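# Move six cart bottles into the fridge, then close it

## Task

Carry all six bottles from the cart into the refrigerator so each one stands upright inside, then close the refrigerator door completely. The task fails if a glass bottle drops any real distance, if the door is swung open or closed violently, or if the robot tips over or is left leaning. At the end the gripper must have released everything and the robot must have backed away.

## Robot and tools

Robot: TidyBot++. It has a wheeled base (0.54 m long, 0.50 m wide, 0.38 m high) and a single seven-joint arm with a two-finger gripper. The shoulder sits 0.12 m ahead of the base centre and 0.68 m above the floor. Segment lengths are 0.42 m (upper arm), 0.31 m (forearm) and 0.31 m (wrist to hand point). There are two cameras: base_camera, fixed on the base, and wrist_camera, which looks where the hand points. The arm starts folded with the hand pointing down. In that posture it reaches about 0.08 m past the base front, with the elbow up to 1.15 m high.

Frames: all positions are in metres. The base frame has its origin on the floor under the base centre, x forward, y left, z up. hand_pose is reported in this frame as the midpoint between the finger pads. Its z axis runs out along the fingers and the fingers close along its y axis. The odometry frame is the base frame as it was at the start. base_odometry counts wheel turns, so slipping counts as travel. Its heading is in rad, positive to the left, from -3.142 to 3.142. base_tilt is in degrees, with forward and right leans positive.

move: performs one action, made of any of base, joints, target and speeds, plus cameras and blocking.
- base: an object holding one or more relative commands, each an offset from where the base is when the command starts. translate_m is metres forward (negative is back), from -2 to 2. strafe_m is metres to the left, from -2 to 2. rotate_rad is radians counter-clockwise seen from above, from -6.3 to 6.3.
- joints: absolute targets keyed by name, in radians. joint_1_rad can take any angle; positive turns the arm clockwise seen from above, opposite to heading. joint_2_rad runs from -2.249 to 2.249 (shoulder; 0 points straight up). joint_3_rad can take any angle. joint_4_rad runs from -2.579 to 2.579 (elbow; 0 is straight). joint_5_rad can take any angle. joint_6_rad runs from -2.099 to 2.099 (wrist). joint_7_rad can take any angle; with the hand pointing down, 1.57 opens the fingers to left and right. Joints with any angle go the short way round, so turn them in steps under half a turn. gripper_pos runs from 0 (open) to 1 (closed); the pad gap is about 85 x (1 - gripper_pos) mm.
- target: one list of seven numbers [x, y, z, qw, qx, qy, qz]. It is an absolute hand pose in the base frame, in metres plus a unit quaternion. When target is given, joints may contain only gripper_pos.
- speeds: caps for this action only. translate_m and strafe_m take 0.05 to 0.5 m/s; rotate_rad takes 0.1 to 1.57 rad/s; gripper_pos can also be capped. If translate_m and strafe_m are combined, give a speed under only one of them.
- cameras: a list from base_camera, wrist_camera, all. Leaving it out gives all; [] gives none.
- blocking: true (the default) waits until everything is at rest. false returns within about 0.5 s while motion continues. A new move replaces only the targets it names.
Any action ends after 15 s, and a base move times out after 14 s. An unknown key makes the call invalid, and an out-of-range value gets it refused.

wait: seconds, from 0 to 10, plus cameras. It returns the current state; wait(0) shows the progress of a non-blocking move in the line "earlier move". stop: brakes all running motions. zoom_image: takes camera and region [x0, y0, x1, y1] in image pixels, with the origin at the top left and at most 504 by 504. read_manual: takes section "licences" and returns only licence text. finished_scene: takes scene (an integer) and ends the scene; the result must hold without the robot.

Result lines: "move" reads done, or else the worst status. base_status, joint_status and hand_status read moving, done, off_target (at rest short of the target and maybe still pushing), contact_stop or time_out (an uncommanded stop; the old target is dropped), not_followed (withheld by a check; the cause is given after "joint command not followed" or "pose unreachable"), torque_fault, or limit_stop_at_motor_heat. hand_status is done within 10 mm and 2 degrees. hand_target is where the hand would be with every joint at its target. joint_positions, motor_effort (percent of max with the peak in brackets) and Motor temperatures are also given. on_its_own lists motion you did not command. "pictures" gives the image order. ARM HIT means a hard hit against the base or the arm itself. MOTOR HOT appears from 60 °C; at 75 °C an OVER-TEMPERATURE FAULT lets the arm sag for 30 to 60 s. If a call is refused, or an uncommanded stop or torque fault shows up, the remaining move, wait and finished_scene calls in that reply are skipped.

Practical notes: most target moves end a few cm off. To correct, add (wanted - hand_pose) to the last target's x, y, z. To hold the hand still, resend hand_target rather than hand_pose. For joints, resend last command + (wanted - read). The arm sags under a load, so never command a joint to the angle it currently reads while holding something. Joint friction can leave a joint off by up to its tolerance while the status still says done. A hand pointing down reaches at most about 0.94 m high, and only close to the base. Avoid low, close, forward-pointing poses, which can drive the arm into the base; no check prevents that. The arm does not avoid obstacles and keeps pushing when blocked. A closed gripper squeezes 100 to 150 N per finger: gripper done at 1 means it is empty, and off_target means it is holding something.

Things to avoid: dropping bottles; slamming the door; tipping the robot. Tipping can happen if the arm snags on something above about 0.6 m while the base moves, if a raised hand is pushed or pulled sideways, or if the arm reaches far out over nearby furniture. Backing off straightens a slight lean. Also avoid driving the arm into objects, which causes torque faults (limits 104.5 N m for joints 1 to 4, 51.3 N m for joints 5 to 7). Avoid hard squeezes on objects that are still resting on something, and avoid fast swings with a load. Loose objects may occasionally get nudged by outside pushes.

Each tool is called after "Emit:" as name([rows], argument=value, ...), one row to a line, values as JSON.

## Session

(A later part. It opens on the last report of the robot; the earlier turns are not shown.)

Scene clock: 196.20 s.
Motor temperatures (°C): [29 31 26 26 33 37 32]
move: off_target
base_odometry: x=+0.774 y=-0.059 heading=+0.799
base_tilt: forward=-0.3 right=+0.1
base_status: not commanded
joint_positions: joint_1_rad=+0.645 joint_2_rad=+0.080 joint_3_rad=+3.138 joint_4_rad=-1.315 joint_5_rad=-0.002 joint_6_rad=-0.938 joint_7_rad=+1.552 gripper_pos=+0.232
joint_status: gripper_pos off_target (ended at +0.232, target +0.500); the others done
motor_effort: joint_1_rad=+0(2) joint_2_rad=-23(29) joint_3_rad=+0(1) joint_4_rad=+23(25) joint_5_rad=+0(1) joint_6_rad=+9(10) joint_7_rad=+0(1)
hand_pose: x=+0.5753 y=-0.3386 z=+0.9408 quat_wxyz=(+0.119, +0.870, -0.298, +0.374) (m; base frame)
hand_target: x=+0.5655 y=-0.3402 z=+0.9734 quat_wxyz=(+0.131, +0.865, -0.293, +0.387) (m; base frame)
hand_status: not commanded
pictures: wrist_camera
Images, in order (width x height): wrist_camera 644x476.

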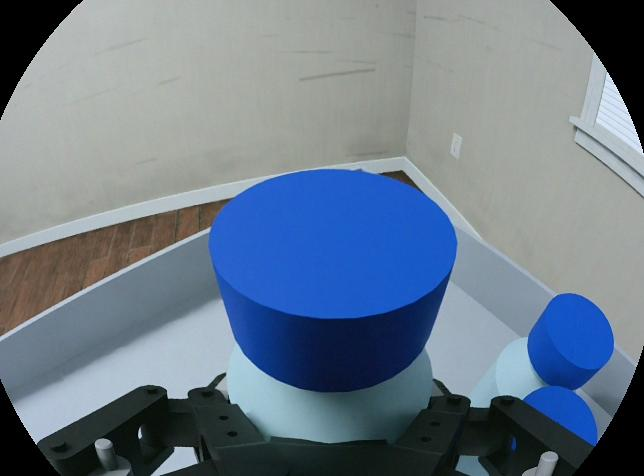

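Emit:
move(base={"translate_m": -0.592, "strafe_m": -0.049}, joints={"joint_4_rad": -1.15, "joint_6_rad": -1.09}, speeds={"translate_m": 0.25}, cameras=["wrist_camera"])

Emit:
move(base={"rotate_rad": 1.045}, joints={"joint_1_rad": 0.0}, cameras=[])

Emit:
move(base={"translate_m": 1.429}, cameras=[])

Scene clock: 201.50 s.
Motor temperatures (°C): [29 31 26 27 33 37 32]
move: done
base_odometry: x=+0.396 y=-0.518 heading=+0.799
base_tilt: forward=-0.3 right=+0.1
base_status: done
joint_positions: joint_1_rad=+0.651 joint_2_rad=+0.071 joint_3_rad=+3.138 joint_4_rad=-1.195 joint_5_rad=-0.002 joint_6_rad=-1.055 joint_7_rad=+1.552 gripper_pos=+0.233
joint_status: all done
motor_effort: joint_1_rad=+1(4) joint_2_rad=-22(28) joint_3_rad=+0(3) joint_4_rad=+23(25) joint_5_rad=+0(2) joint_6_rad=+8(10) joint_7_rad=+1(1)
hand_pose: x=+0.5644 y=-0.3350 z=+0.9831 quat_wxyz=(+0.122, +0.867, -0.300, +0.379) (m; base frame)
hand_target: x=+0.5577 y=-0.3342 z=+1.0054 quat_wxyz=(+0.131, +0.864, -0.293, +0.387) (m; base frame)
hand_status: not commanded
pictures: wrist_camera
Images, in order (width x height): wrist_camera 644x476.

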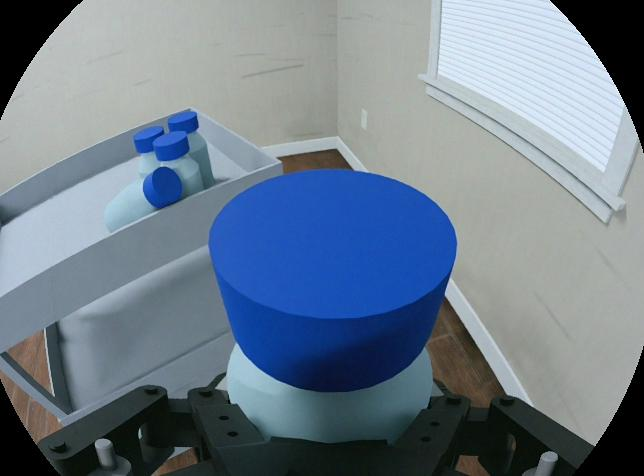

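Scene clock: 203.63 s.
Motor temperatures (°C): [29 31 26 27 33 37 32]
move: done
base_odometry: x=+0.395 y=-0.518 heading=+1.843
base_tilt: forward=-0.3 right=+0.1
base_status: done
joint_positions: joint_1_rad=+0.002 joint_2_rad=+0.080 joint_3_rad=+3.129 joint_4_rad=-1.195 joint_5_rad=-0.002 joint_6_rad=-1.055 joint_7_rad=+1.552 gripper_pos=+0.233
joint_status: all done
motor_effort: joint_1_rad=+0(7) joint_2_rad=-23(28) joint_3_rad=+1(5) joint_4_rad=+23(24) joint_5_rad=+0(3) joint_6_rad=+9(10) joint_7_rad=+0(1)
hand_pose: x=+0.6789 y=+0.0078 z=+0.9781 quat_wxyz=(-0.007, +0.919, -0.004, +0.394) (m; base frame)
hand_target: x=+0.6705 y=+0.0022 z=+1.0054 quat_wxyz=(-0.001, +0.913, +0.000, +0.408) (m; base frame)
hand_status: not commanded
pictures: none
No camera images: "cameras" was empty.

Scene clock: 207.77 s.
Motor temperatures (°C): [29 31 26 27 33 37 32]
move: done
base_odometry: x=+0.012 y=+0.859 heading=+1.844
base_tilt: forward=-0.3 right=+0.1
base_status: done
joint_positions: joint_1_rad=+0.002 joint_2_rad=+0.077 joint_3_rad=+3.129 joint_4_rad=-1.195 joint_5_rad=-0.002 joint_6_rad=-1.056 joint_7_rad=+1.552 gripper_pos=+0.233
joint_status: not commanded
motor_effort: joint_1_rad=+1(2) joint_2_rad=-22(27) joint_3_rad=+0(1) joint_4_rad=+23(24) joint_5_rad=+0(1) joint_6_rad=+8(10) joint_7_rad=+0(1)
hand_pose: x=+0.6778 y=+0.0078 z=+0.9799 quat_wxyz=(-0.007, +0.918, -0.004, +0.396) (m; base frame)
hand_target: x=+0.6705 y=+0.0022 z=+1.0054 quat_wxyz=(-0.001, +0.913, +0.000, +0.408) (m; base frame)
hand_status: not commanded
pictures: none
No camera images: "cameras" was empty.

Emit:
move(base={"rotate_rad": 0.191, "strafe_m": -0.06}, joints={"joint_1_rad": -0.11}, cameras=["base_camera"])

Emit:
move(joints={"joint_2_rad": 0.41, "joint_4_rad": -0.56, "joint_6_rad": -1.40})

Scene clock: 209.63 s.
Motor temperatures (°C): [29 31 26 27 33 37 32]
move: done
base_odometry: x=+0.070 y=+0.875 heading=+2.035
base_tilt: forward=-0.3 right=+0.1
base_status: done
joint_positions: joint_1_rad=-0.111 joint_2_rad=+0.077 joint_3_rad=+3.132 joint_4_rad=-1.195 joint_5_rad=-0.002 joint_6_rad=-1.056 joint_7_rad=+1.552 gripper_pos=+0.233
joint_status: all done
motor_effort: joint_1_rad=+0(5) joint_2_rad=-24(24) joint_3_rad=+1(3) joint_4_rad=+23(23) joint_5_rad=+0(2) joint_6_rad=+9(9) joint_7_rad=+0(1)
hand_pose: x=+0.6737 y=+0.0688 z=+0.9799 quat_wxyz=(-0.029, +0.917, +0.046, +0.395) (m; base frame)
hand_target: x=+0.6669 y=+0.0627 z=+1.0054 quat_wxyz=(-0.023, +0.911, +0.051, +0.408) (m; base frame)
hand_status: not commanded
pictures: base_camera
Images, in order (width x height): base_camera 644x364.

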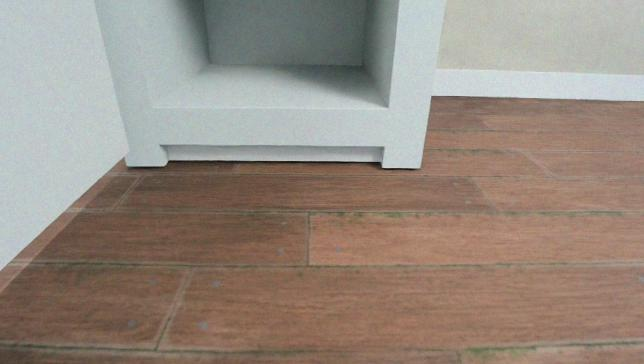

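Scene clock: 211.47 s.
Motor temperatures (°C): [29 31 26 27 33 37 32]
move: off_target
base_odometry: x=+0.070 y=+0.875 heading=+2.035
base_tilt: forward=-0.3 right=+0.1
base_status: not commanded
joint_positions: joint_1_rad=-0.111 joint_2_rad=+0.403 joint_3_rad=+3.132 joint_4_rad=-0.625 joint_5_rad=-0.002 joint_6_rad=-1.352 joint_7_rad=+1.552 gripper_pos=+0.233
joint_status: joint_4_rad off_target (ended at -0.625, target -0.560); the others done
motor_effort: joint_1_rad=+0(1) joint_2_rad=-33(34) joint_3_rad=+0(1) joint_4_rad=+21(24) joint_5_rad=+0(1) joint_6_rad=+8(10) joint_7_rad=+0(1)
hand_pose: x=+0.7632 y=+0.0782 z=+1.0065 quat_wxyz=(-0.028, +0.927, +0.046, +0.371) (m; base frame)
hand_target: x=+0.7590 y=+0.0728 z=+1.0223 quat_wxyz=(-0.021, +0.925, +0.051, +0.376) (m; base frame)
hand_status: not commanded
pictures: base_camera, wrist_camera
Images, in order (width x height): base_camera 644x364, wrist_camera 644x476.

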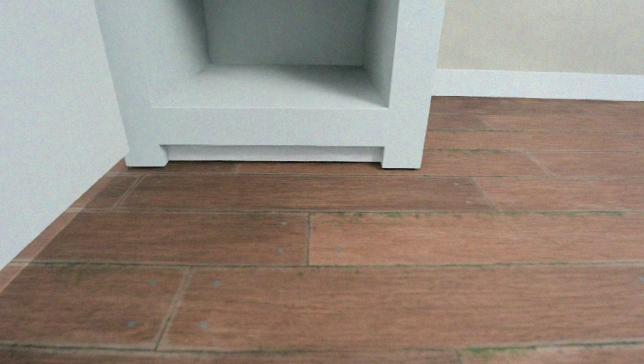

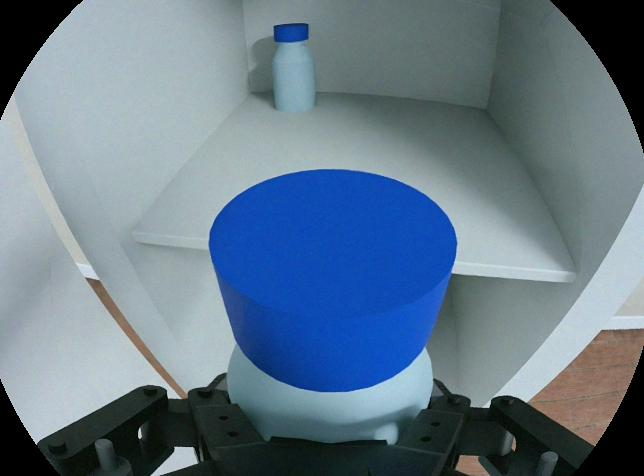

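Emit:
move(base={"translate_m": 0.495, "strafe_m": -0.044}, speeds={"translate_m": 0.2})

Emit:
move(joints={"joint_2_rad": 0.40, "joint_4_rad": -0.68, "joint_6_rad": -1.30})

Scene clock: 215.47 s.
Motor temperatures (°C): [29 31 26 27 33 37 32]
move: done
base_odometry: x=-0.113 y=+1.338 heading=+2.035
base_tilt: forward=-0.3 right=+0.1
base_status: done
joint_positions: joint_1_rad=-0.111 joint_2_rad=+0.412 joint_3_rad=+3.132 joint_4_rad=-0.620 joint_5_rad=-0.002 joint_6_rad=-1.358 joint_7_rad=+1.552 gripper_pos=+0.233
joint_status: not commanded
motor_effort: joint_1_rad=+0(2) joint_2_rad=-32(35) joint_3_rad=+0(1) joint_4_rad=+21(22) joint_5_rad=+0(1) joint_6_rad=+8(9) joint_7_rad=+0(1)
hand_pose: x=+0.7652 y=+0.0784 z=+1.0009 quat_wxyz=(-0.028, +0.929, +0.046, +0.366) (m; base frame)
hand_target: x=+0.7590 y=+0.0728 z=+1.0223 quat_wxyz=(-0.021, +0.925, +0.051, +0.376) (m; base frame)
hand_status: not commanded
pictures: base_camera, wrist_camera
Images, in order (width x height): base_camera 644x364, wrist_camera 644x476.

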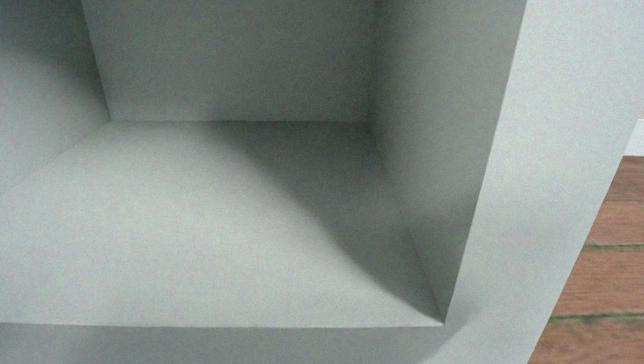

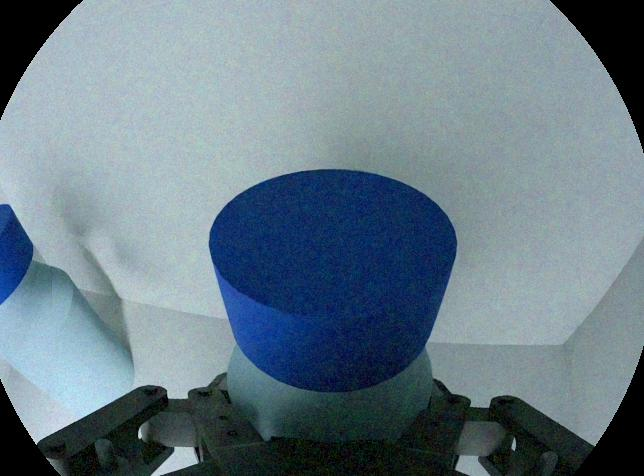

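Scene clock: 216.43 s.
Motor temperatures (°C): [29 31 26 27 33 37 32]
move: done
base_odometry: x=-0.113 y=+1.338 heading=+2.035
base_tilt: forward=-0.3 right=+0.1
base_status: not commanded
joint_positions: joint_1_rad=-0.111 joint_2_rad=+0.404 joint_3_rad=+3.132 joint_4_rad=-0.665 joint_5_rad=-0.002 joint_6_rad=-1.337 joint_7_rad=+1.552 gripper_pos=+0.233
joint_status: all done
motor_effort: joint_1_rad=-1(1) joint_2_rad=-29(34) joint_3_rad=-1(1) joint_4_rad=+18(22) joint_5_rad=-1(2) joint_6_rad=+7(9) joint_7_rad=+0(1)
hand_pose: x=+0.7641 y=+0.0784 z=+0.9892 quat_wxyz=(-0.028, +0.932, +0.046, +0.359) (m; base frame)
hand_target: x=+0.7707 y=+0.0741 z=+0.9923 quat_wxyz=(-0.021, +0.927, +0.051, +0.371) (m; base frame)
hand_status: not commanded
pictures: base_camera, wrist_camera
Images, in order (width x height): base_camera 644x364, wrist_camera 644x476.

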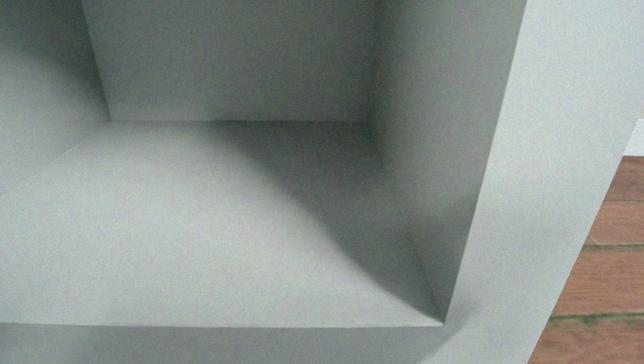

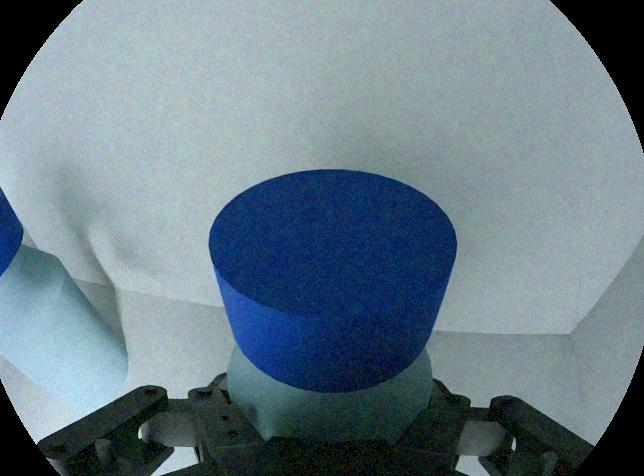

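Emit:
move(joints={"joint_2_rad": 0.37, "joint_4_rad": -0.755, "joint_6_rad": -1.19}, cameras=["wrist_camera"])

Scene clock: 218.20 s.
Motor temperatures (°C): [29 31 26 27 33 37 32]
move: done
base_odometry: x=-0.113 y=+1.338 heading=+2.035
base_tilt: forward=-0.3 right=+0.1
base_status: not commanded
joint_positions: joint_1_rad=-0.111 joint_2_rad=+0.377 joint_3_rad=+3.132 joint_4_rad=-0.740 joint_5_rad=-0.002 joint_6_rad=-1.249 joint_7_rad=+1.552 gripper_pos=+0.233
joint_status: all done
motor_effort: joint_1_rad=+0(1) joint_2_rad=-27(29) joint_3_rad=+0(1) joint_4_rad=+19(20) joint_5_rad=+0(1) joint_6_rad=+7(8) joint_7_rad=+0(0)
hand_pose: x=+0.7694 y=+0.0792 z=+0.9885 quat_wxyz=(-0.029, +0.925, +0.046, +0.377) (m; base frame)
hand_target: x=+0.7795 y=+0.0751 z=+0.9988 quat_wxyz=(-0.023, +0.914, +0.051, +0.401) (m; base frame)
hand_status: not commanded
pictures: wrist_camera
Images, in order (width x height): wrist_camera 644x476.

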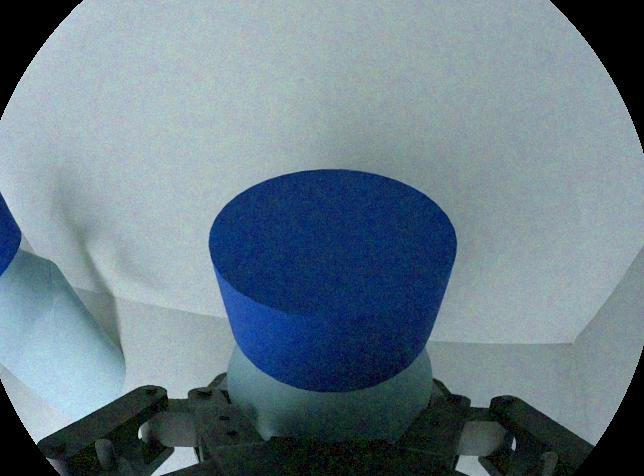

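Emit:
move(joints={"joint_2_rad": 0.355, "joint_4_rad": -0.80, "joint_6_rad": -1.14}, cameras=["wrist_camera"])

Scene clock: 219.20 s.
Motor temperatures (°C): [29 31 26 27 33 37 32]
move: done
base_odometry: x=-0.113 y=+1.338 heading=+2.035
base_tilt: forward=-0.3 right=+0.1
base_status: not commanded
joint_positions: joint_1_rad=-0.111 joint_2_rad=+0.361 joint_3_rad=+3.132 joint_4_rad=-0.785 joint_5_rad=-0.002 joint_6_rad=-1.197 joint_7_rad=+1.552 gripper_pos=+0.233
joint_status: all done
motor_effort: joint_1_rad=+0(1) joint_2_rad=-26(28) joint_3_rad=+0(0) joint_4_rad=+19(20) joint_5_rad=+0(1) joint_6_rad=+7(8) joint_7_rad=+0(1)
hand_pose: x=+0.7721 y=+0.0796 z=+0.9878 quat_wxyz=(-0.030, +0.920, +0.046, +0.388) (m; base frame)
hand_target: x=+0.7817 y=+0.0754 z=+0.9971 quat_wxyz=(-0.023, +0.910, +0.050, +0.410) (m; base frame)
hand_status: not commanded
pictures: wrist_camera
Images, in order (width x height): wrist_camera 644x476.

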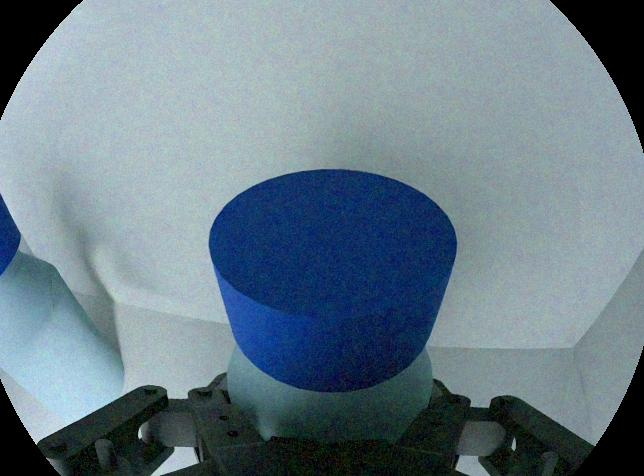

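Emit:
move(joints={"joint_2_rad": 0.355, "joint_4_rad": -0.825, "joint_6_rad": -1.12}, cameras=[])

Emit:
move(joints={"joint_2_rad": 0.355, "joint_4_rad": -0.845, "joint_6_rad": -1.10}, cameras=["wrist_camera"])

Scene clock: 220.33 s.
Motor temperatures (°C): [29 31 26 27 33 37 32]
move: done
base_odometry: x=-0.113 y=+1.338 heading=+2.035
base_tilt: forward=-0.3 right=+0.1
base_status: not commanded
joint_positions: joint_1_rad=-0.111 joint_2_rad=+0.354 joint_3_rad=+3.132 joint_4_rad=-0.806 joint_5_rad=-0.002 joint_6_rad=-1.172 joint_7_rad=+1.552 gripper_pos=+0.233
joint_status: all done
motor_effort: joint_1_rad=+0(1) joint_2_rad=-25(27) joint_3_rad=+0(0) joint_4_rad=+18(19) joint_5_rad=+0(1) joint_6_rad=+6(8) joint_7_rad=+0(1)
hand_pose: x=+0.7732 y=+0.0797 z=+0.9874 quat_wxyz=(-0.030, +0.918, +0.046, +0.393) (m; base frame)
hand_target: x=+0.7837 y=+0.0756 z=+0.9887 quat_wxyz=(-0.023, +0.911, +0.050, +0.408) (m; base frame)
hand_status: not commanded
pictures: none
No camera images: "cameras" was empty.

Scene clock: 220.93 s.
Motor temperatures (°C): [29 31 26 27 33 37 32]
move: done
base_odometry: x=-0.113 y=+1.338 heading=+2.035
base_tilt: forward=-0.3 right=+0.1
base_status: not commanded
joint_positions: joint_1_rad=-0.111 joint_2_rad=+0.348 joint_3_rad=+3.132 joint_4_rad=-0.824 joint_5_rad=-0.002 joint_6_rad=-1.152 joint_7_rad=+1.552 gripper_pos=+0.233
joint_status: all done
motor_effort: joint_1_rad=+0(1) joint_2_rad=-26(26) joint_3_rad=+0(0) joint_4_rad=+18(19) joint_5_rad=-1(1) joint_6_rad=+7(8) joint_7_rad=+0(1)
hand_pose: x=+0.7743 y=+0.0799 z=+0.9871 quat_wxyz=(-0.030, +0.916, +0.046, +0.397) (m; base frame)
hand_target: x=+0.7861 y=+0.0759 z=+0.9829 quat_wxyz=(-0.023, +0.911, +0.050, +0.408) (m; base frame)
hand_status: not commanded
pictures: wrist_camera
Images, in order (width x height): wrist_camera 644x476.

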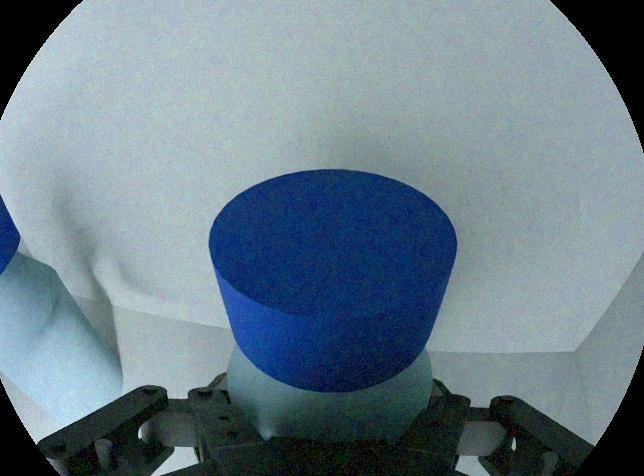

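Emit:
move(joints={"gripper_pos": 0.05}, cameras=["wrist_camera"])

Emit:
move(base={"translate_m": -0.1}, speeds={"translate_m": 0.08}, cameras=["wrist_camera"])

Scene clock: 222.17 s.
Motor temperatures (°C): [29 31 26 27 33 37 32]
move: done
base_odometry: x=-0.113 y=+1.338 heading=+2.035
base_tilt: forward=-0.3 right=+0.1
base_status: not commanded
joint_positions: joint_1_rad=-0.111 joint_2_rad=+0.347 joint_3_rad=+3.132 joint_4_rad=-0.825 joint_5_rad=-0.002 joint_6_rad=-1.148 joint_7_rad=+1.552 gripper_pos=+0.050
joint_status: all done
motor_effort: joint_1_rad=+1(2) joint_2_rad=-25(28) joint_3_rad=+0(1) joint_4_rad=+17(19) joint_5_rad=+1(1) joint_6_rad=+7(7) joint_7_rad=+0(1)
hand_pose: x=+0.7746 y=+0.0799 z=+0.9878 quat_wxyz=(-0.030, +0.916, +0.046, +0.398) (m; base frame)
hand_target: x=+0.7861 y=+0.0759 z=+0.9829 quat_wxyz=(-0.023, +0.911, +0.050, +0.408) (m; base frame)
hand_status: not commanded
pictures: wrist_camera
Images, in order (width x height): wrist_camera 644x476.

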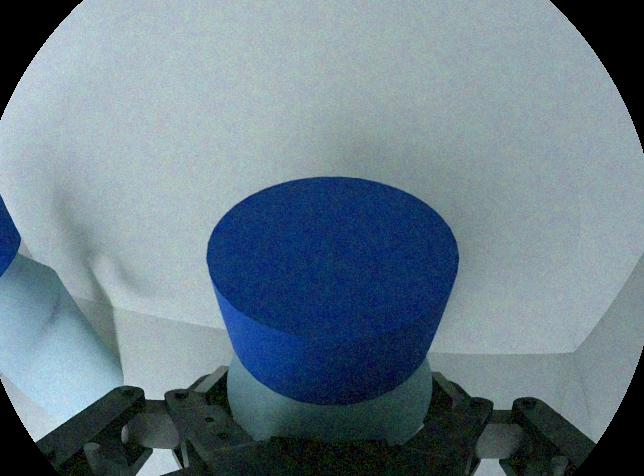

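Scene clock: 223.93 s.
Motor temperatures (°C): [29 31 26 27 33 37 32]
move: done
base_odometry: x=-0.068 y=+1.248 heading=+2.035
base_tilt: forward=-0.3 right=+0.1
base_status: done
joint_positions: joint_1_rad=-0.111 joint_2_rad=+0.346 joint_3_rad=+3.132 joint_4_rad=-0.827 joint_5_rad=-0.002 joint_6_rad=-1.145 joint_7_rad=+1.552 gripper_pos=+0.050
joint_status: not commanded
motor_effort: joint_1_rad=+0(3) joint_2_rad=-27(30) joint_3_rad=+0(1) joint_4_rad=+18(19) joint_5_rad=+0(1) joint_6_rad=+6(7) joint_7_rad=+0(1)
hand_pose: x=+0.7747 y=+0.0799 z=+0.9880 quat_wxyz=(-0.030, +0.915, +0.046, +0.399) (m; base frame)
hand_target: x=+0.7861 y=+0.0759 z=+0.9829 quat_wxyz=(-0.023, +0.911, +0.050, +0.408) (m; base frame)
hand_status: not commanded
pictures: wrist_camera
Images, in order (width x height): wrist_camera 644x476.

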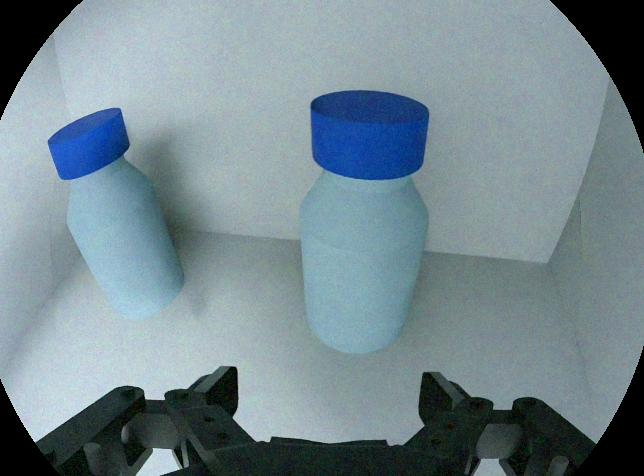

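Emit:
move(base={"translate_m": -0.678}, speeds={"translate_m": 0.35}, cameras=["wrist_camera"])

Emit:
move(base={"translate_m": -1.108, "strafe_m": 0.221, "rotate_rad": -1.235}, joints={"joint_1_rad": 0.3, "joint_2_rad": -0.3, "joint_4_rad": -1.7, "joint_6_rad": -0.8}, cameras=["wrist_camera"])

Scene clock: 228.27 s.
Motor temperatures (°C): [29 31 26 27 33 37 32]
move: done
base_odometry: x=+0.236 y=+0.642 heading=+2.035
base_tilt: forward=-0.3 right=+0.1
base_status: done
joint_positions: joint_1_rad=-0.111 joint_2_rad=+0.343 joint_3_rad=+3.132 joint_4_rad=-0.828 joint_5_rad=-0.002 joint_6_rad=-1.143 joint_7_rad=+1.552 gripper_pos=+0.050
joint_status: not commanded
motor_effort: joint_1_rad=+0(2) joint_2_rad=-27(30) joint_3_rad=+0(1) joint_4_rad=+18(20) joint_5_rad=+0(1) joint_6_rad=+6(7) joint_7_rad=+0(1)
hand_pose: x=+0.7744 y=+0.0798 z=+0.9895 quat_wxyz=(-0.030, +0.915, +0.045, +0.401) (m; base frame)
hand_target: x=+0.7861 y=+0.0759 z=+0.9829 quat_wxyz=(-0.023, +0.911, +0.050, +0.408) (m; base frame)
hand_status: not commanded
pictures: wrist_camera
Images, in order (width x height): wrist_camera 644x476.

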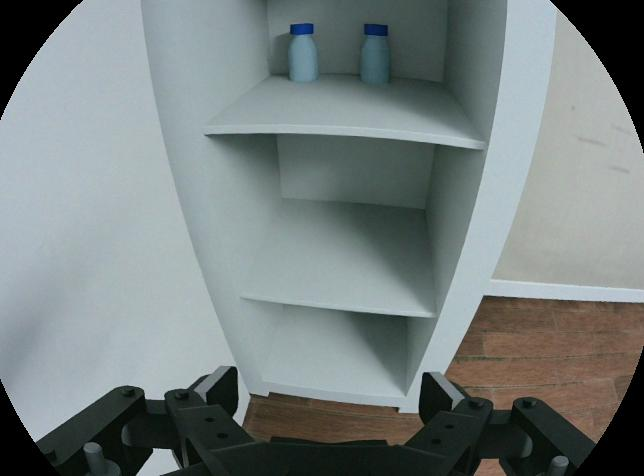

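Scene clock: 232.13 s.
Motor temperatures (°C): [29 31 26 27 33 37 32]
move: done
base_odometry: x=+0.535 y=-0.448 heading=+0.800
base_tilt: forward=-0.3 right=+0.1
base_status: done
joint_positions: joint_1_rad=+0.292 joint_2_rad=-0.292 joint_3_rad=+3.138 joint_4_rad=-1.680 joint_5_rad=-0.002 joint_6_rad=-0.848 joint_7_rad=+1.552 gripper_pos=+0.050
joint_status: all done
motor_effort: joint_1_rad=+0(5) joint_2_rad=-6(31) joint_3_rad=+1(3) joint_4_rad=+20(21) joint_5_rad=-1(2) joint_6_rad=+6(7) joint_7_rad=+0(1)
hand_pose: x=+0.5345 y=-0.1211 z=+0.9497 quat_wxyz=(+0.058, +0.889, -0.138, +0.434) (m; base frame)
hand_target: x=+0.5372 y=-0.1271 z=+0.9540 quat_wxyz=(+0.067, +0.881, -0.133, +0.449) (m; base frame)
hand_status: not commanded
pictures: wrist_camera
Images, in order (width x height): wrist_camera 644x476.

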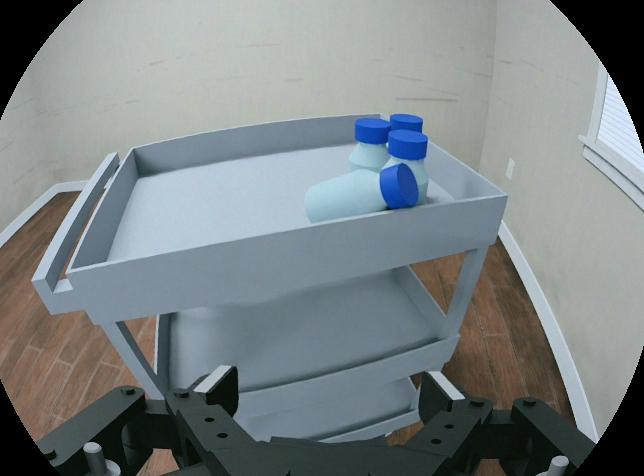

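Emit:
move(base={"translate_m": 0.14, "strafe_m": -0.32}, joints={"joint_1_rad": 0, "joint_2_rad": -0.5})

Scene clock: 234.70 s.
Motor temperatures (°C): [29 31 26 27 33 37 32]
move: done
base_odometry: x=+0.862 y=-0.570 heading=+0.799
base_tilt: forward=-0.3 right=+0.1
base_status: done
joint_positions: joint_1_rad=+0.014 joint_2_rad=-0.493 joint_3_rad=+3.139 joint_4_rad=-1.682 joint_5_rad=-0.002 joint_6_rad=-0.847 joint_7_rad=+1.552 gripper_pos=+0.050
joint_status: all done
motor_effort: joint_1_rad=+1(2) joint_2_rad=-1(9) joint_3_rad=+1(3) joint_4_rad=+19(20) joint_5_rad=+0(1) joint_6_rad=+8(8) joint_7_rad=+0(1)
hand_pose: x=+0.4898 y=-0.0021 z=+1.0298 quat_wxyz=(-0.002, +0.851, -0.013, +0.525) (m; base frame)
hand_target: x=+0.4933 y=+0.0021 z=+1.0354 quat_wxyz=(+0.000, +0.841, +0.000, +0.540) (m; base frame)
hand_status: not commanded
pictures: base_camera, wrist_camera
Images, in order (width x height): base_camera 644x364, wrist_camera 644x476.

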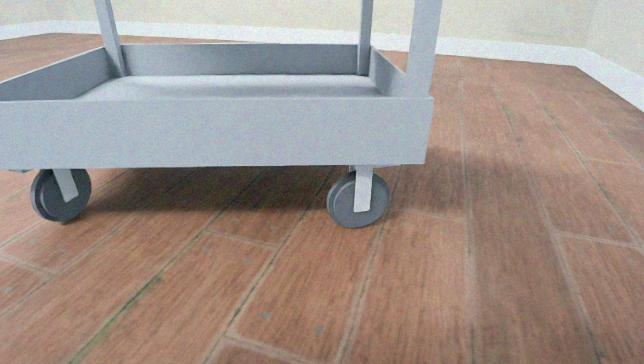

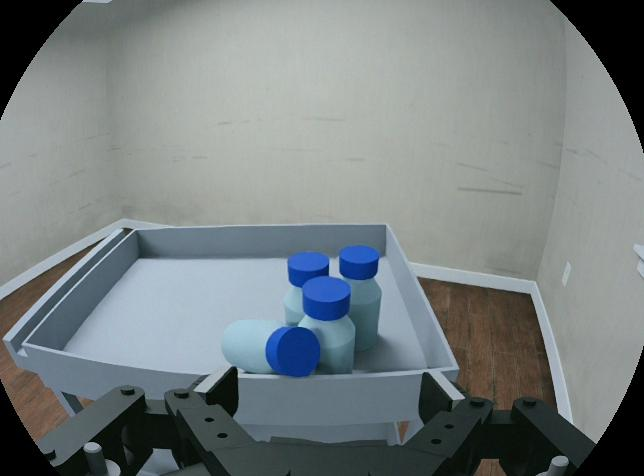

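Emit:
zoom_image(camera="wrist_camera", region=[200, 220, 440, 400])

Scaled by 2.100.

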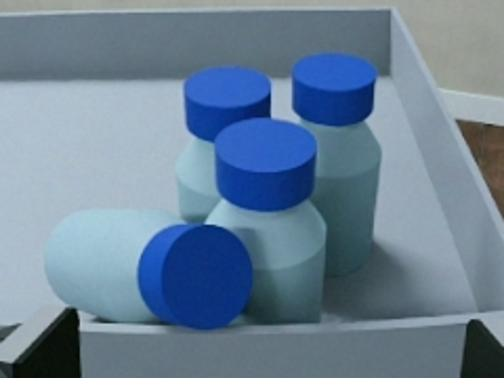

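Emit:
move(joints={"joint_1_rad": -0.1, "joint_2_rad": 0.2, "joint_4_rad": -0.64, "joint_6_rad": -2.03}, cameras=["wrist_camera"])

Scene clock: 242.27 s.
Motor temperatures (°C): [29 31 26 27 33 37 32]
move: done
base_odometry: x=+0.862 y=-0.570 heading=+0.799
base_tilt: forward=-0.3 right=+0.1
base_status: not commanded
joint_positions: joint_1_rad=-0.085 joint_2_rad=+0.174 joint_3_rad=+3.139 joint_4_rad=-0.675 joint_5_rad=-0.002 joint_6_rad=-1.975 joint_7_rad=+1.552 gripper_pos=+0.050
joint_status: all done
motor_effort: joint_1_rad=+1(2) joint_2_rad=-18(19) joint_3_rad=+0(1) joint_4_rad=+14(20) joint_5_rad=+0(1) joint_6_rad=+2(8) joint_7_rad=+0(1)
hand_pose: x=+0.5232 y=+0.0374 z=+1.0083 quat_wxyz=(-0.010, +0.987, +0.035, +0.158) (m; base frame)
hand_target: x=+0.5180 y=+0.0419 z=+1.0041 quat_wxyz=(-0.007, +0.990, +0.050, +0.135) (m; base frame)
hand_status: not commanded
pictures: wrist_camera
Images, in order (width x height): wrist_camera 644x476.

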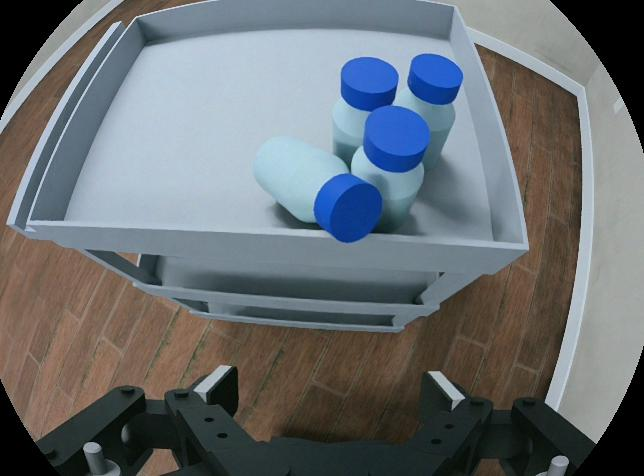

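Emit:
move(base={"translate_m": 0.19}, joints={"joint_7_rad": -0.916, "joint_1_rad": -0.19, "gripper_pos": 0.1}, speeds={"translate_m": 0.2}, cameras=["wrist_camera"])

Emit:
move(joints={"joint_2_rad": 0.12, "joint_4_rad": -0.93, "joint_6_rad": -1.84}, cameras=["wrist_camera"])

Scene clock: 250.77 s.
Motor temperatures (°C): [29 31 26 27 33 37 32]
move: done
base_odometry: x=+0.995 y=-0.434 heading=+0.799
base_tilt: forward=-0.3 right=+0.1
base_status: done
joint_positions: joint_1_rad=-0.176 joint_2_rad=+0.191 joint_3_rad=+3.139 joint_4_rad=-0.671 joint_5_rad=-0.002 joint_6_rad=-1.983 joint_7_rad=-0.870 gripper_pos=+0.100
joint_status: all done
motor_effort: joint_1_rad=+1(2) joint_2_rad=-18(21) joint_3_rad=+0(1) joint_4_rad=+14(15) joint_5_rad=-1(1) joint_6_rad=+1(4) joint_7_rad=+0(2)
hand_pose: x=+0.5216 y=+0.0746 z=+1.0018 quat_wxyz=(-0.143, +0.421, -0.895, +0.037) (m; base frame)
hand_target: x=+0.5126 y=+0.0776 z=+1.0041 quat_wxyz=(-0.132, +0.407, -0.903, +0.031) (m; base frame)
hand_status: not commanded
pictures: wrist_camera
Images, in order (width x height): wrist_camera 644x476.

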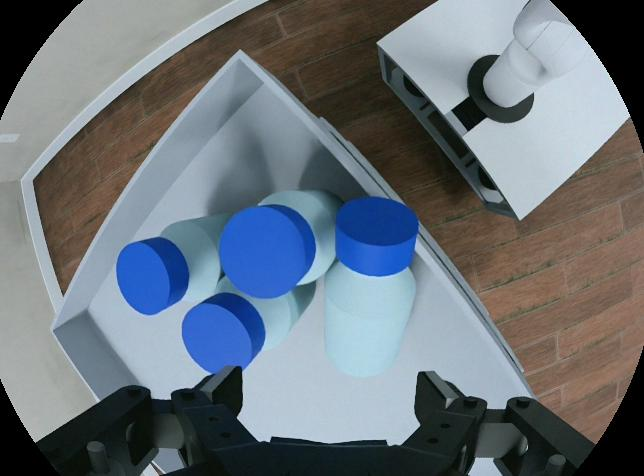

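Scene clock: 252.13 s.
Motor temperatures (°C): [29 31 26 27 33 37 32]
move: done
base_odometry: x=+0.995 y=-0.434 heading=+0.799
base_tilt: forward=-0.3 right=+0.1
base_status: not commanded
joint_positions: joint_1_rad=-0.176 joint_2_rad=+0.132 joint_3_rad=+3.139 joint_4_rad=-0.911 joint_5_rad=-0.002 joint_6_rad=-1.887 joint_7_rad=-0.871 gripper_pos=+0.100
joint_status: all done
motor_effort: joint_1_rad=+0(1) joint_2_rad=-17(19) joint_3_rad=+0(1) joint_4_rad=+15(16) joint_5_rad=+0(1) joint_6_rad=+1(3) joint_7_rad=+0(1)
hand_pose: x=+0.5047 y=+0.0716 z=+0.9526 quat_wxyz=(-0.102, +0.423, -0.900, +0.026) (m; base frame)
hand_target: x=+0.5120 y=+0.0775 z=+0.9545 quat_wxyz=(-0.122, +0.407, -0.905, +0.029) (m; base frame)
hand_status: not commanded
pictures: wrist_camera
Images, in order (width x height): wrist_camera 644x476.

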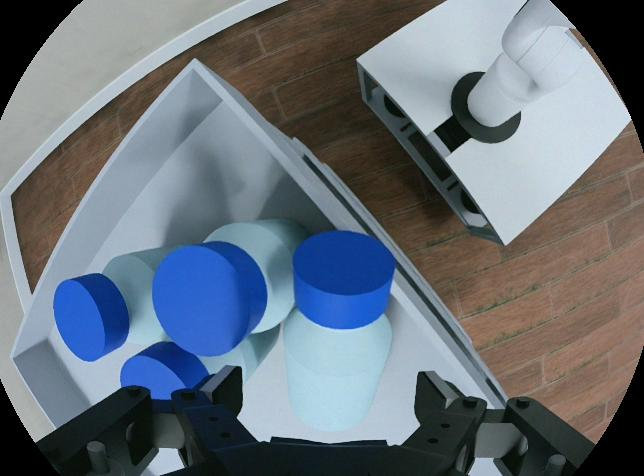

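Emit:
move(joints={"joint_1_rad": -0.22, "joint_2_rad": 0.34, "joint_4_rad": -0.79, "joint_6_rad": -2.03, "joint_7_rad": -1.04}, cameras=["wrist_camera"])

Scene clock: 257.13 s.
Motor temperatures (°C): [29 31 26 27 33 37 32]
move: done
base_odometry: x=+0.995 y=-0.434 heading=+0.799
base_tilt: forward=-0.3 right=+0.1
base_status: not commanded
joint_positions: joint_1_rad=-0.211 joint_2_rad=+0.309 joint_3_rad=+3.139 joint_4_rad=-0.819 joint_5_rad=-0.002 joint_6_rad=-1.982 joint_7_rad=-0.993 gripper_pos=+0.100
joint_status: all done
motor_effort: joint_1_rad=+1(3) joint_2_rad=-22(25) joint_3_rad=+0(1) joint_4_rad=+14(16) joint_5_rad=+0(1) joint_6_rad=-1(2) joint_7_rad=+0(2)
hand_pose: x=+0.5309 y=+0.0909 z=+0.9063 quat_wxyz=(-0.016, +0.386, -0.923, +0.002) (m; base frame)
hand_target: x=+0.5274 y=+0.0932 z=+0.9014 quat_wxyz=(+0.009, +0.367, -0.930, -0.002) (m; base frame)
hand_status: not commanded
pictures: wrist_camera
Images, in order (width x height): wrist_camera 644x476.

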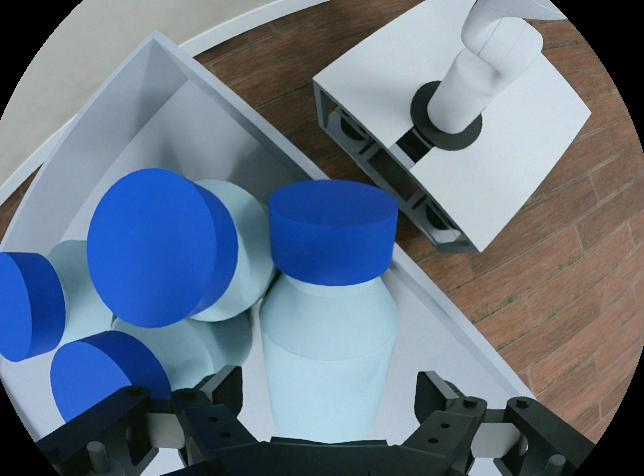

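Emit:
move(joints={"joint_1_rad": -0.25, "joint_2_rad": 0.36, "joint_4_rad": -0.88, "joint_6_rad": -1.93, "joint_7_rad": -1.07}, cameras=["wrist_camera"])

Scene clock: 260.60 s.
Motor temperatures (°C): [29 31 26 27 33 37 32]
move: done
base_odometry: x=+0.995 y=-0.434 heading=+0.799
base_tilt: forward=-0.3 right=+0.1
base_status: not commanded
joint_positions: joint_1_rad=-0.239 joint_2_rad=+0.332 joint_3_rad=+3.139 joint_4_rad=-0.866 joint_5_rad=-0.002 joint_6_rad=-1.959 joint_7_rad=-1.024 gripper_pos=+0.100
joint_status: all done
motor_effort: joint_1_rad=+1(2) joint_2_rad=-22(25) joint_3_rad=+0(1) joint_4_rad=+15(16) joint_5_rad=+0(1) joint_6_rad=-1(2) joint_7_rad=+0(1)
hand_pose: x=+0.5314 y=+0.1032 z=+0.8828 quat_wxyz=(+0.008, +0.384, -0.923, -0.003) (m; base frame)
hand_target: x=+0.5416 y=+0.1099 z=+0.8665 quat_wxyz=(+0.014, +0.367, -0.930, -0.002) (m; base frame)
hand_status: not commanded
pictures: wrist_camera
Images, in order (width x height): wrist_camera 644x476.

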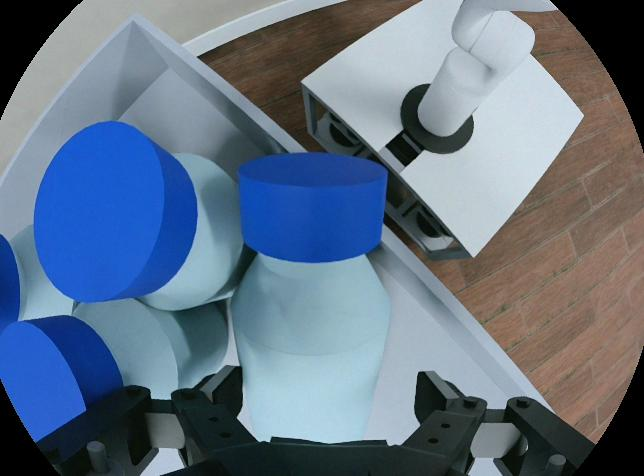

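Emit:
move(joints={"joint_1_rad": -0.225, "joint_2_rad": 0.38, "joint_4_rad": -0.92, "joint_6_rad": -1.86, "joint_7_rad": -1.07}, cameras=["wrist_camera"])

Scene clock: 261.87 s.
Motor temperatures (°C): [29 31 26 27 33 37 32]
move: done
base_odometry: x=+0.995 y=-0.434 heading=+0.799
base_tilt: forward=-0.3 right=+0.1
base_status: not commanded
joint_positions: joint_1_rad=-0.235 joint_2_rad=+0.350 joint_3_rad=+3.139 joint_4_rad=-0.904 joint_5_rad=-0.002 joint_6_rad=-1.904 joint_7_rad=-1.025 gripper_pos=+0.100
joint_status: all done
motor_effort: joint_1_rad=+2(2) joint_2_rad=-24(25) joint_3_rad=+1(1) joint_4_rad=+15(16) joint_5_rad=+0(2) joint_6_rad=+0(1) joint_7_rad=+1(1)
hand_pose: x=+0.5440 y=+0.1046 z=+0.8637 quat_wxyz=(+0.008, +0.382, -0.924, -0.003) (m; base frame)
hand_target: x=+0.5604 y=+0.1030 z=+0.8454 quat_wxyz=(+0.009, +0.356, -0.935, -0.002) (m; base frame)
hand_status: not commanded
pictures: wrist_camera
Images, in order (width x height): wrist_camera 644x476.

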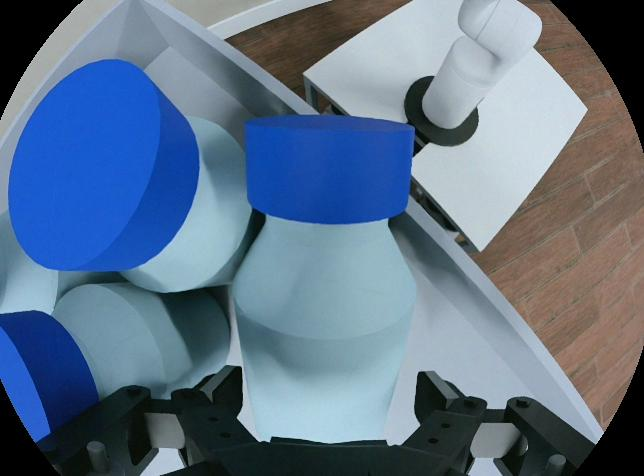

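Emit:
move(joints={"joint_2_rad": 0.38, "joint_4_rad": -0.97, "joint_6_rad": -1.81}, cameras=["wrist_camera"])

Scene clock: 263.43 s.
Motor temperatures (°C): [29 31 26 27 33 37 32]
move: done
base_odometry: x=+0.995 y=-0.434 heading=+0.799
base_tilt: forward=-0.3 right=+0.1
base_status: not commanded
joint_positions: joint_1_rad=-0.237 joint_2_rad=+0.346 joint_3_rad=+3.139 joint_4_rad=-0.941 joint_5_rad=-0.002 joint_6_rad=-1.864 joint_7_rad=-1.026 gripper_pos=+0.100
joint_status: all done
motor_effort: joint_1_rad=+3(6) joint_2_rad=-20(24) joint_3_rad=+2(3) joint_4_rad=+14(15) joint_5_rad=+1(3) joint_6_rad=+0(1) joint_7_rad=+0(1)
hand_pose: x=+0.5474 y=+0.1066 z=+0.8542 quat_wxyz=(+0.005, +0.383, -0.924, -0.002) (m; base frame)
hand_target: x=+0.5641 y=+0.1039 z=+0.8302 quat_wxyz=(+0.009, +0.356, -0.935, -0.002) (m; base frame)
hand_status: not commanded
pictures: wrist_camera
Images, in order (width x height): wrist_camera 644x476.

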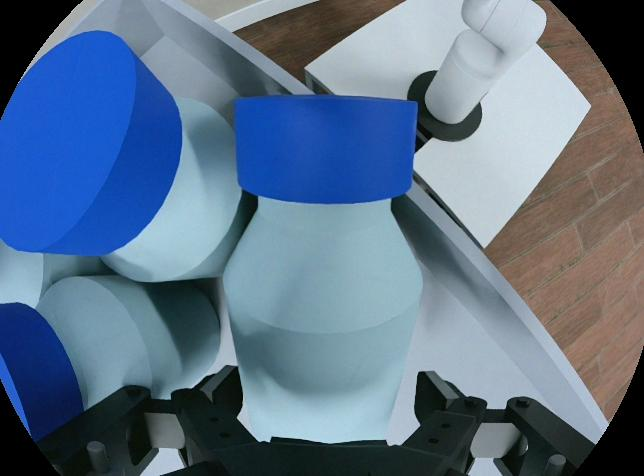

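Emit:
move(joints={"joint_2_rad": 0.39, "joint_4_rad": -0.985, "joint_6_rad": -1.80, "joint_1_rad": -0.22}, cameras=[])

Emit:
move(joints={"gripper_pos": 0.4}, cameras=["wrist_camera"])

Scene clock: 264.37 s.
Motor temperatures (°C): [29 31 26 27 33 37 32]
move: done
base_odometry: x=+0.995 y=-0.434 heading=+0.799
base_tilt: forward=-0.3 right=+0.1
base_status: not commanded
joint_positions: joint_1_rad=-0.237 joint_2_rad=+0.346 joint_3_rad=+3.139 joint_4_rad=-0.952 joint_5_rad=-0.002 joint_6_rad=-1.855 joint_7_rad=-1.026 gripper_pos=+0.100
joint_status: all done
motor_effort: joint_1_rad=+3(4) joint_2_rad=-19(21) joint_3_rad=+2(3) joint_4_rad=+13(14) joint_5_rad=+3(3) joint_6_rad=+0(1) joint_7_rad=+1(1)
hand_pose: x=+0.5478 y=+0.1067 z=+0.8509 quat_wxyz=(+0.006, +0.383, -0.924, -0.002) (m; base frame)
hand_target: x=+0.5654 y=+0.1018 z=+0.8210 quat_wxyz=(+0.017, +0.353, -0.935, -0.003) (m; base frame)
hand_status: not commanded
pictures: none
No camera images: "cameras" was empty.

Scene clock: 265.07 s.
Motor temperatures (°C): [29 31 26 26 33 37 32]
move: off_target
base_odometry: x=+0.995 y=-0.434 heading=+0.799
base_tilt: forward=-0.3 right=+0.1
base_status: not commanded
joint_positions: joint_1_rad=-0.235 joint_2_rad=+0.345 joint_3_rad=+3.139 joint_4_rad=-0.955 joint_5_rad=-0.002 joint_6_rad=-1.848 joint_7_rad=-1.026 gripper_pos=+0.254
joint_status: gripper_pos off_target (ended at +0.254, target +0.400)
motor_effort: joint_1_rad=+2(3) joint_2_rad=-16(23) joint_3_rad=+1(2) joint_4_rad=+10(15) joint_5_rad=+1(4) joint_6_rad=+0(3) joint_7_rad=+0(1)
hand_pose: x=+0.5494 y=+0.1061 z=+0.8504 quat_wxyz=(+0.003, +0.382, -0.924, -0.002) (m; base frame)
hand_target: x=+0.5654 y=+0.1018 z=+0.8210 quat_wxyz=(+0.017, +0.353, -0.935, -0.003) (m; base frame)
hand_status: not commanded
pictures: wrist_camera
Images, in order (width x height): wrist_camera 644x476.

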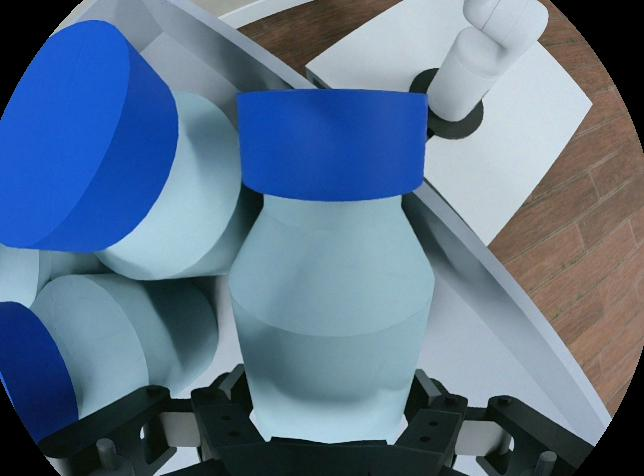

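Emit:
move(joints={"joint_2_rad": 0.40, "joint_4_rad": -0.75, "joint_6_rad": -2.01, "gripper_pos": 0.5}, cameras=["wrist_camera"])

Scene clock: 267.67 s.
Motor temperatures (°C): [29 31 26 26 33 37 32]
move: off_target
base_odometry: x=+0.995 y=-0.434 heading=+0.799
base_tilt: forward=-0.3 right=+0.1
base_status: not commanded
joint_positions: joint_1_rad=-0.232 joint_2_rad=+0.390 joint_3_rad=+3.139 joint_4_rad=-0.792 joint_5_rad=-0.002 joint_6_rad=-1.960 joint_7_rad=-1.026 gripper_pos=+0.255
joint_status: gripper_pos off_target (ended at +0.255, target +0.500); the others done
motor_effort: joint_1_rad=+0(2) joint_2_rad=-26(30) joint_3_rad=+0(1) joint_4_rad=+16(18) joint_5_rad=+0(2) joint_6_rad=-1(2) joint_7_rad=+0(1)
hand_pose: x=+0.5569 y=+0.1063 z=+0.8786 quat_wxyz=(+0.000, +0.380, -0.925, -0.002) (m; base frame)
hand_target: x=+0.5529 y=+0.0989 z=+0.8865 quat_wxyz=(+0.009, +0.353, -0.935, -0.002) (m; base frame)
hand_status: not commanded
pictures: wrist_camera
Images, in order (width x height): wrist_camera 644x476.

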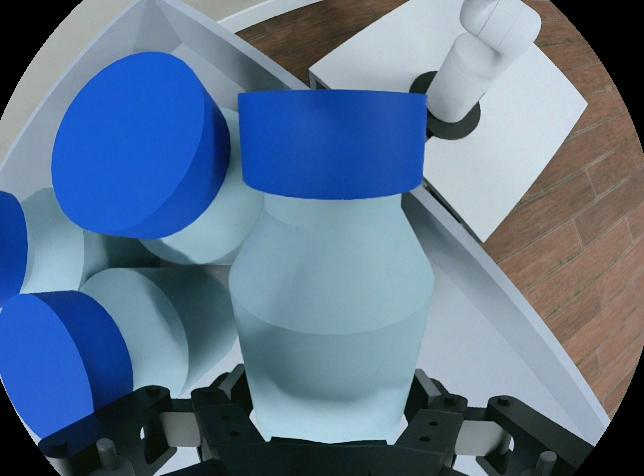

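Emit:
move(base={"strafe_m": 0.25}, speeds={"strafe_m": 0.15}, cameras=["wrist_camera"])

Emit:
move(joints={"joint_2_rad": 0.07, "joint_4_rad": -0.93, "joint_6_rad": -1.63}, cameras=["wrist_camera"])

Scene clock: 270.37 s.
Motor temperatures (°C): [29 31 26 27 33 37 32]
move: done
base_odometry: x=+0.816 y=-0.260 heading=+0.798
base_tilt: forward=-0.3 right=+0.1
base_status: done
joint_positions: joint_1_rad=-0.223 joint_2_rad=+0.390 joint_3_rad=+3.139 joint_4_rad=-0.792 joint_5_rad=-0.002 joint_6_rad=-1.963 joint_7_rad=-1.026 gripper_pos=+0.255
joint_status: not commanded
motor_effort: joint_1_rad=+1(4) joint_2_rad=-27(29) joint_3_rad=+0(2) joint_4_rad=+16(16) joint_5_rad=+0(2) joint_6_rad=-1(2) joint_7_rad=+0(1)
hand_pose: x=+0.5571 y=+0.1023 z=+0.8787 quat_wxyz=(+0.002, +0.376, -0.927, -0.002) (m; base frame)
hand_target: x=+0.5529 y=+0.0989 z=+0.8865 quat_wxyz=(+0.009, +0.353, -0.935, -0.002) (m; base frame)
hand_status: not commanded
pictures: wrist_camera
Images, in order (width x height): wrist_camera 644x476.

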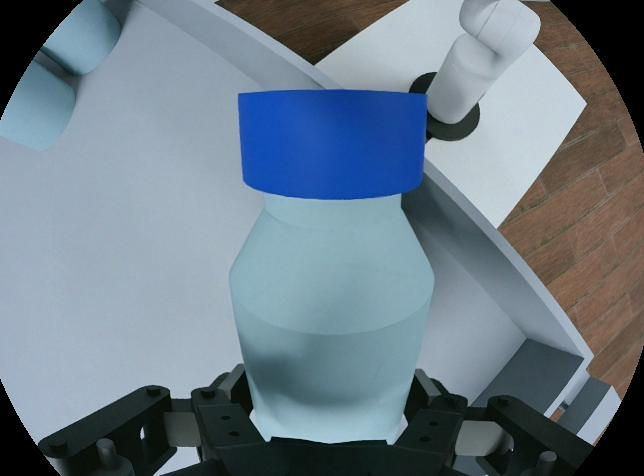

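Scene clock: 272.17 s.
Motor temperatures (°C): [29 31 26 26 33 37 32]
move: done
base_odometry: x=+0.816 y=-0.260 heading=+0.798
base_tilt: forward=-0.3 right=+0.1
base_status: not commanded
joint_positions: joint_1_rad=-0.223 joint_2_rad=+0.073 joint_3_rad=+3.139 joint_4_rad=-0.922 joint_5_rad=-0.002 joint_6_rad=-1.687 joint_7_rad=-1.026 gripper_pos=+0.255
joint_status: all done
motor_effort: joint_1_rad=+1(1) joint_2_rad=-17(29) joint_3_rad=+0(1) joint_4_rad=+18(18) joint_5_rad=+0(1) joint_6_rad=+4(5) joint_7_rad=+0(1)
hand_pose: x=+0.5400 y=+0.0987 z=+0.9939 quat_wxyz=(-0.225, +0.366, -0.902, +0.035) (m; base frame)
hand_target: x=+0.5541 y=+0.0994 z=+1.0000 quat_wxyz=(-0.251, +0.342, -0.905, +0.035) (m; base frame)
hand_status: not commanded
pictures: wrist_camera
Images, in order (width x height): wrist_camera 644x476.

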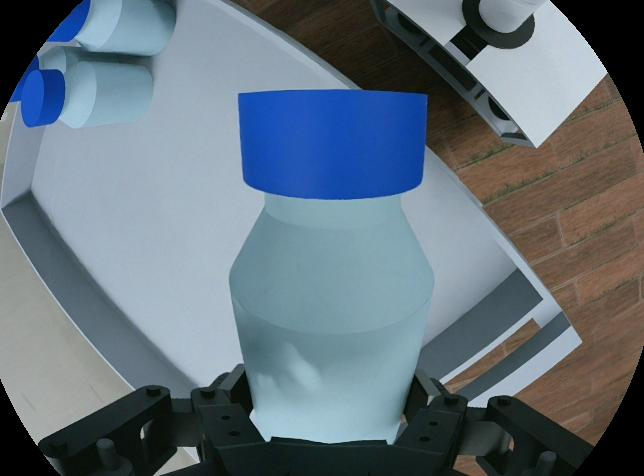

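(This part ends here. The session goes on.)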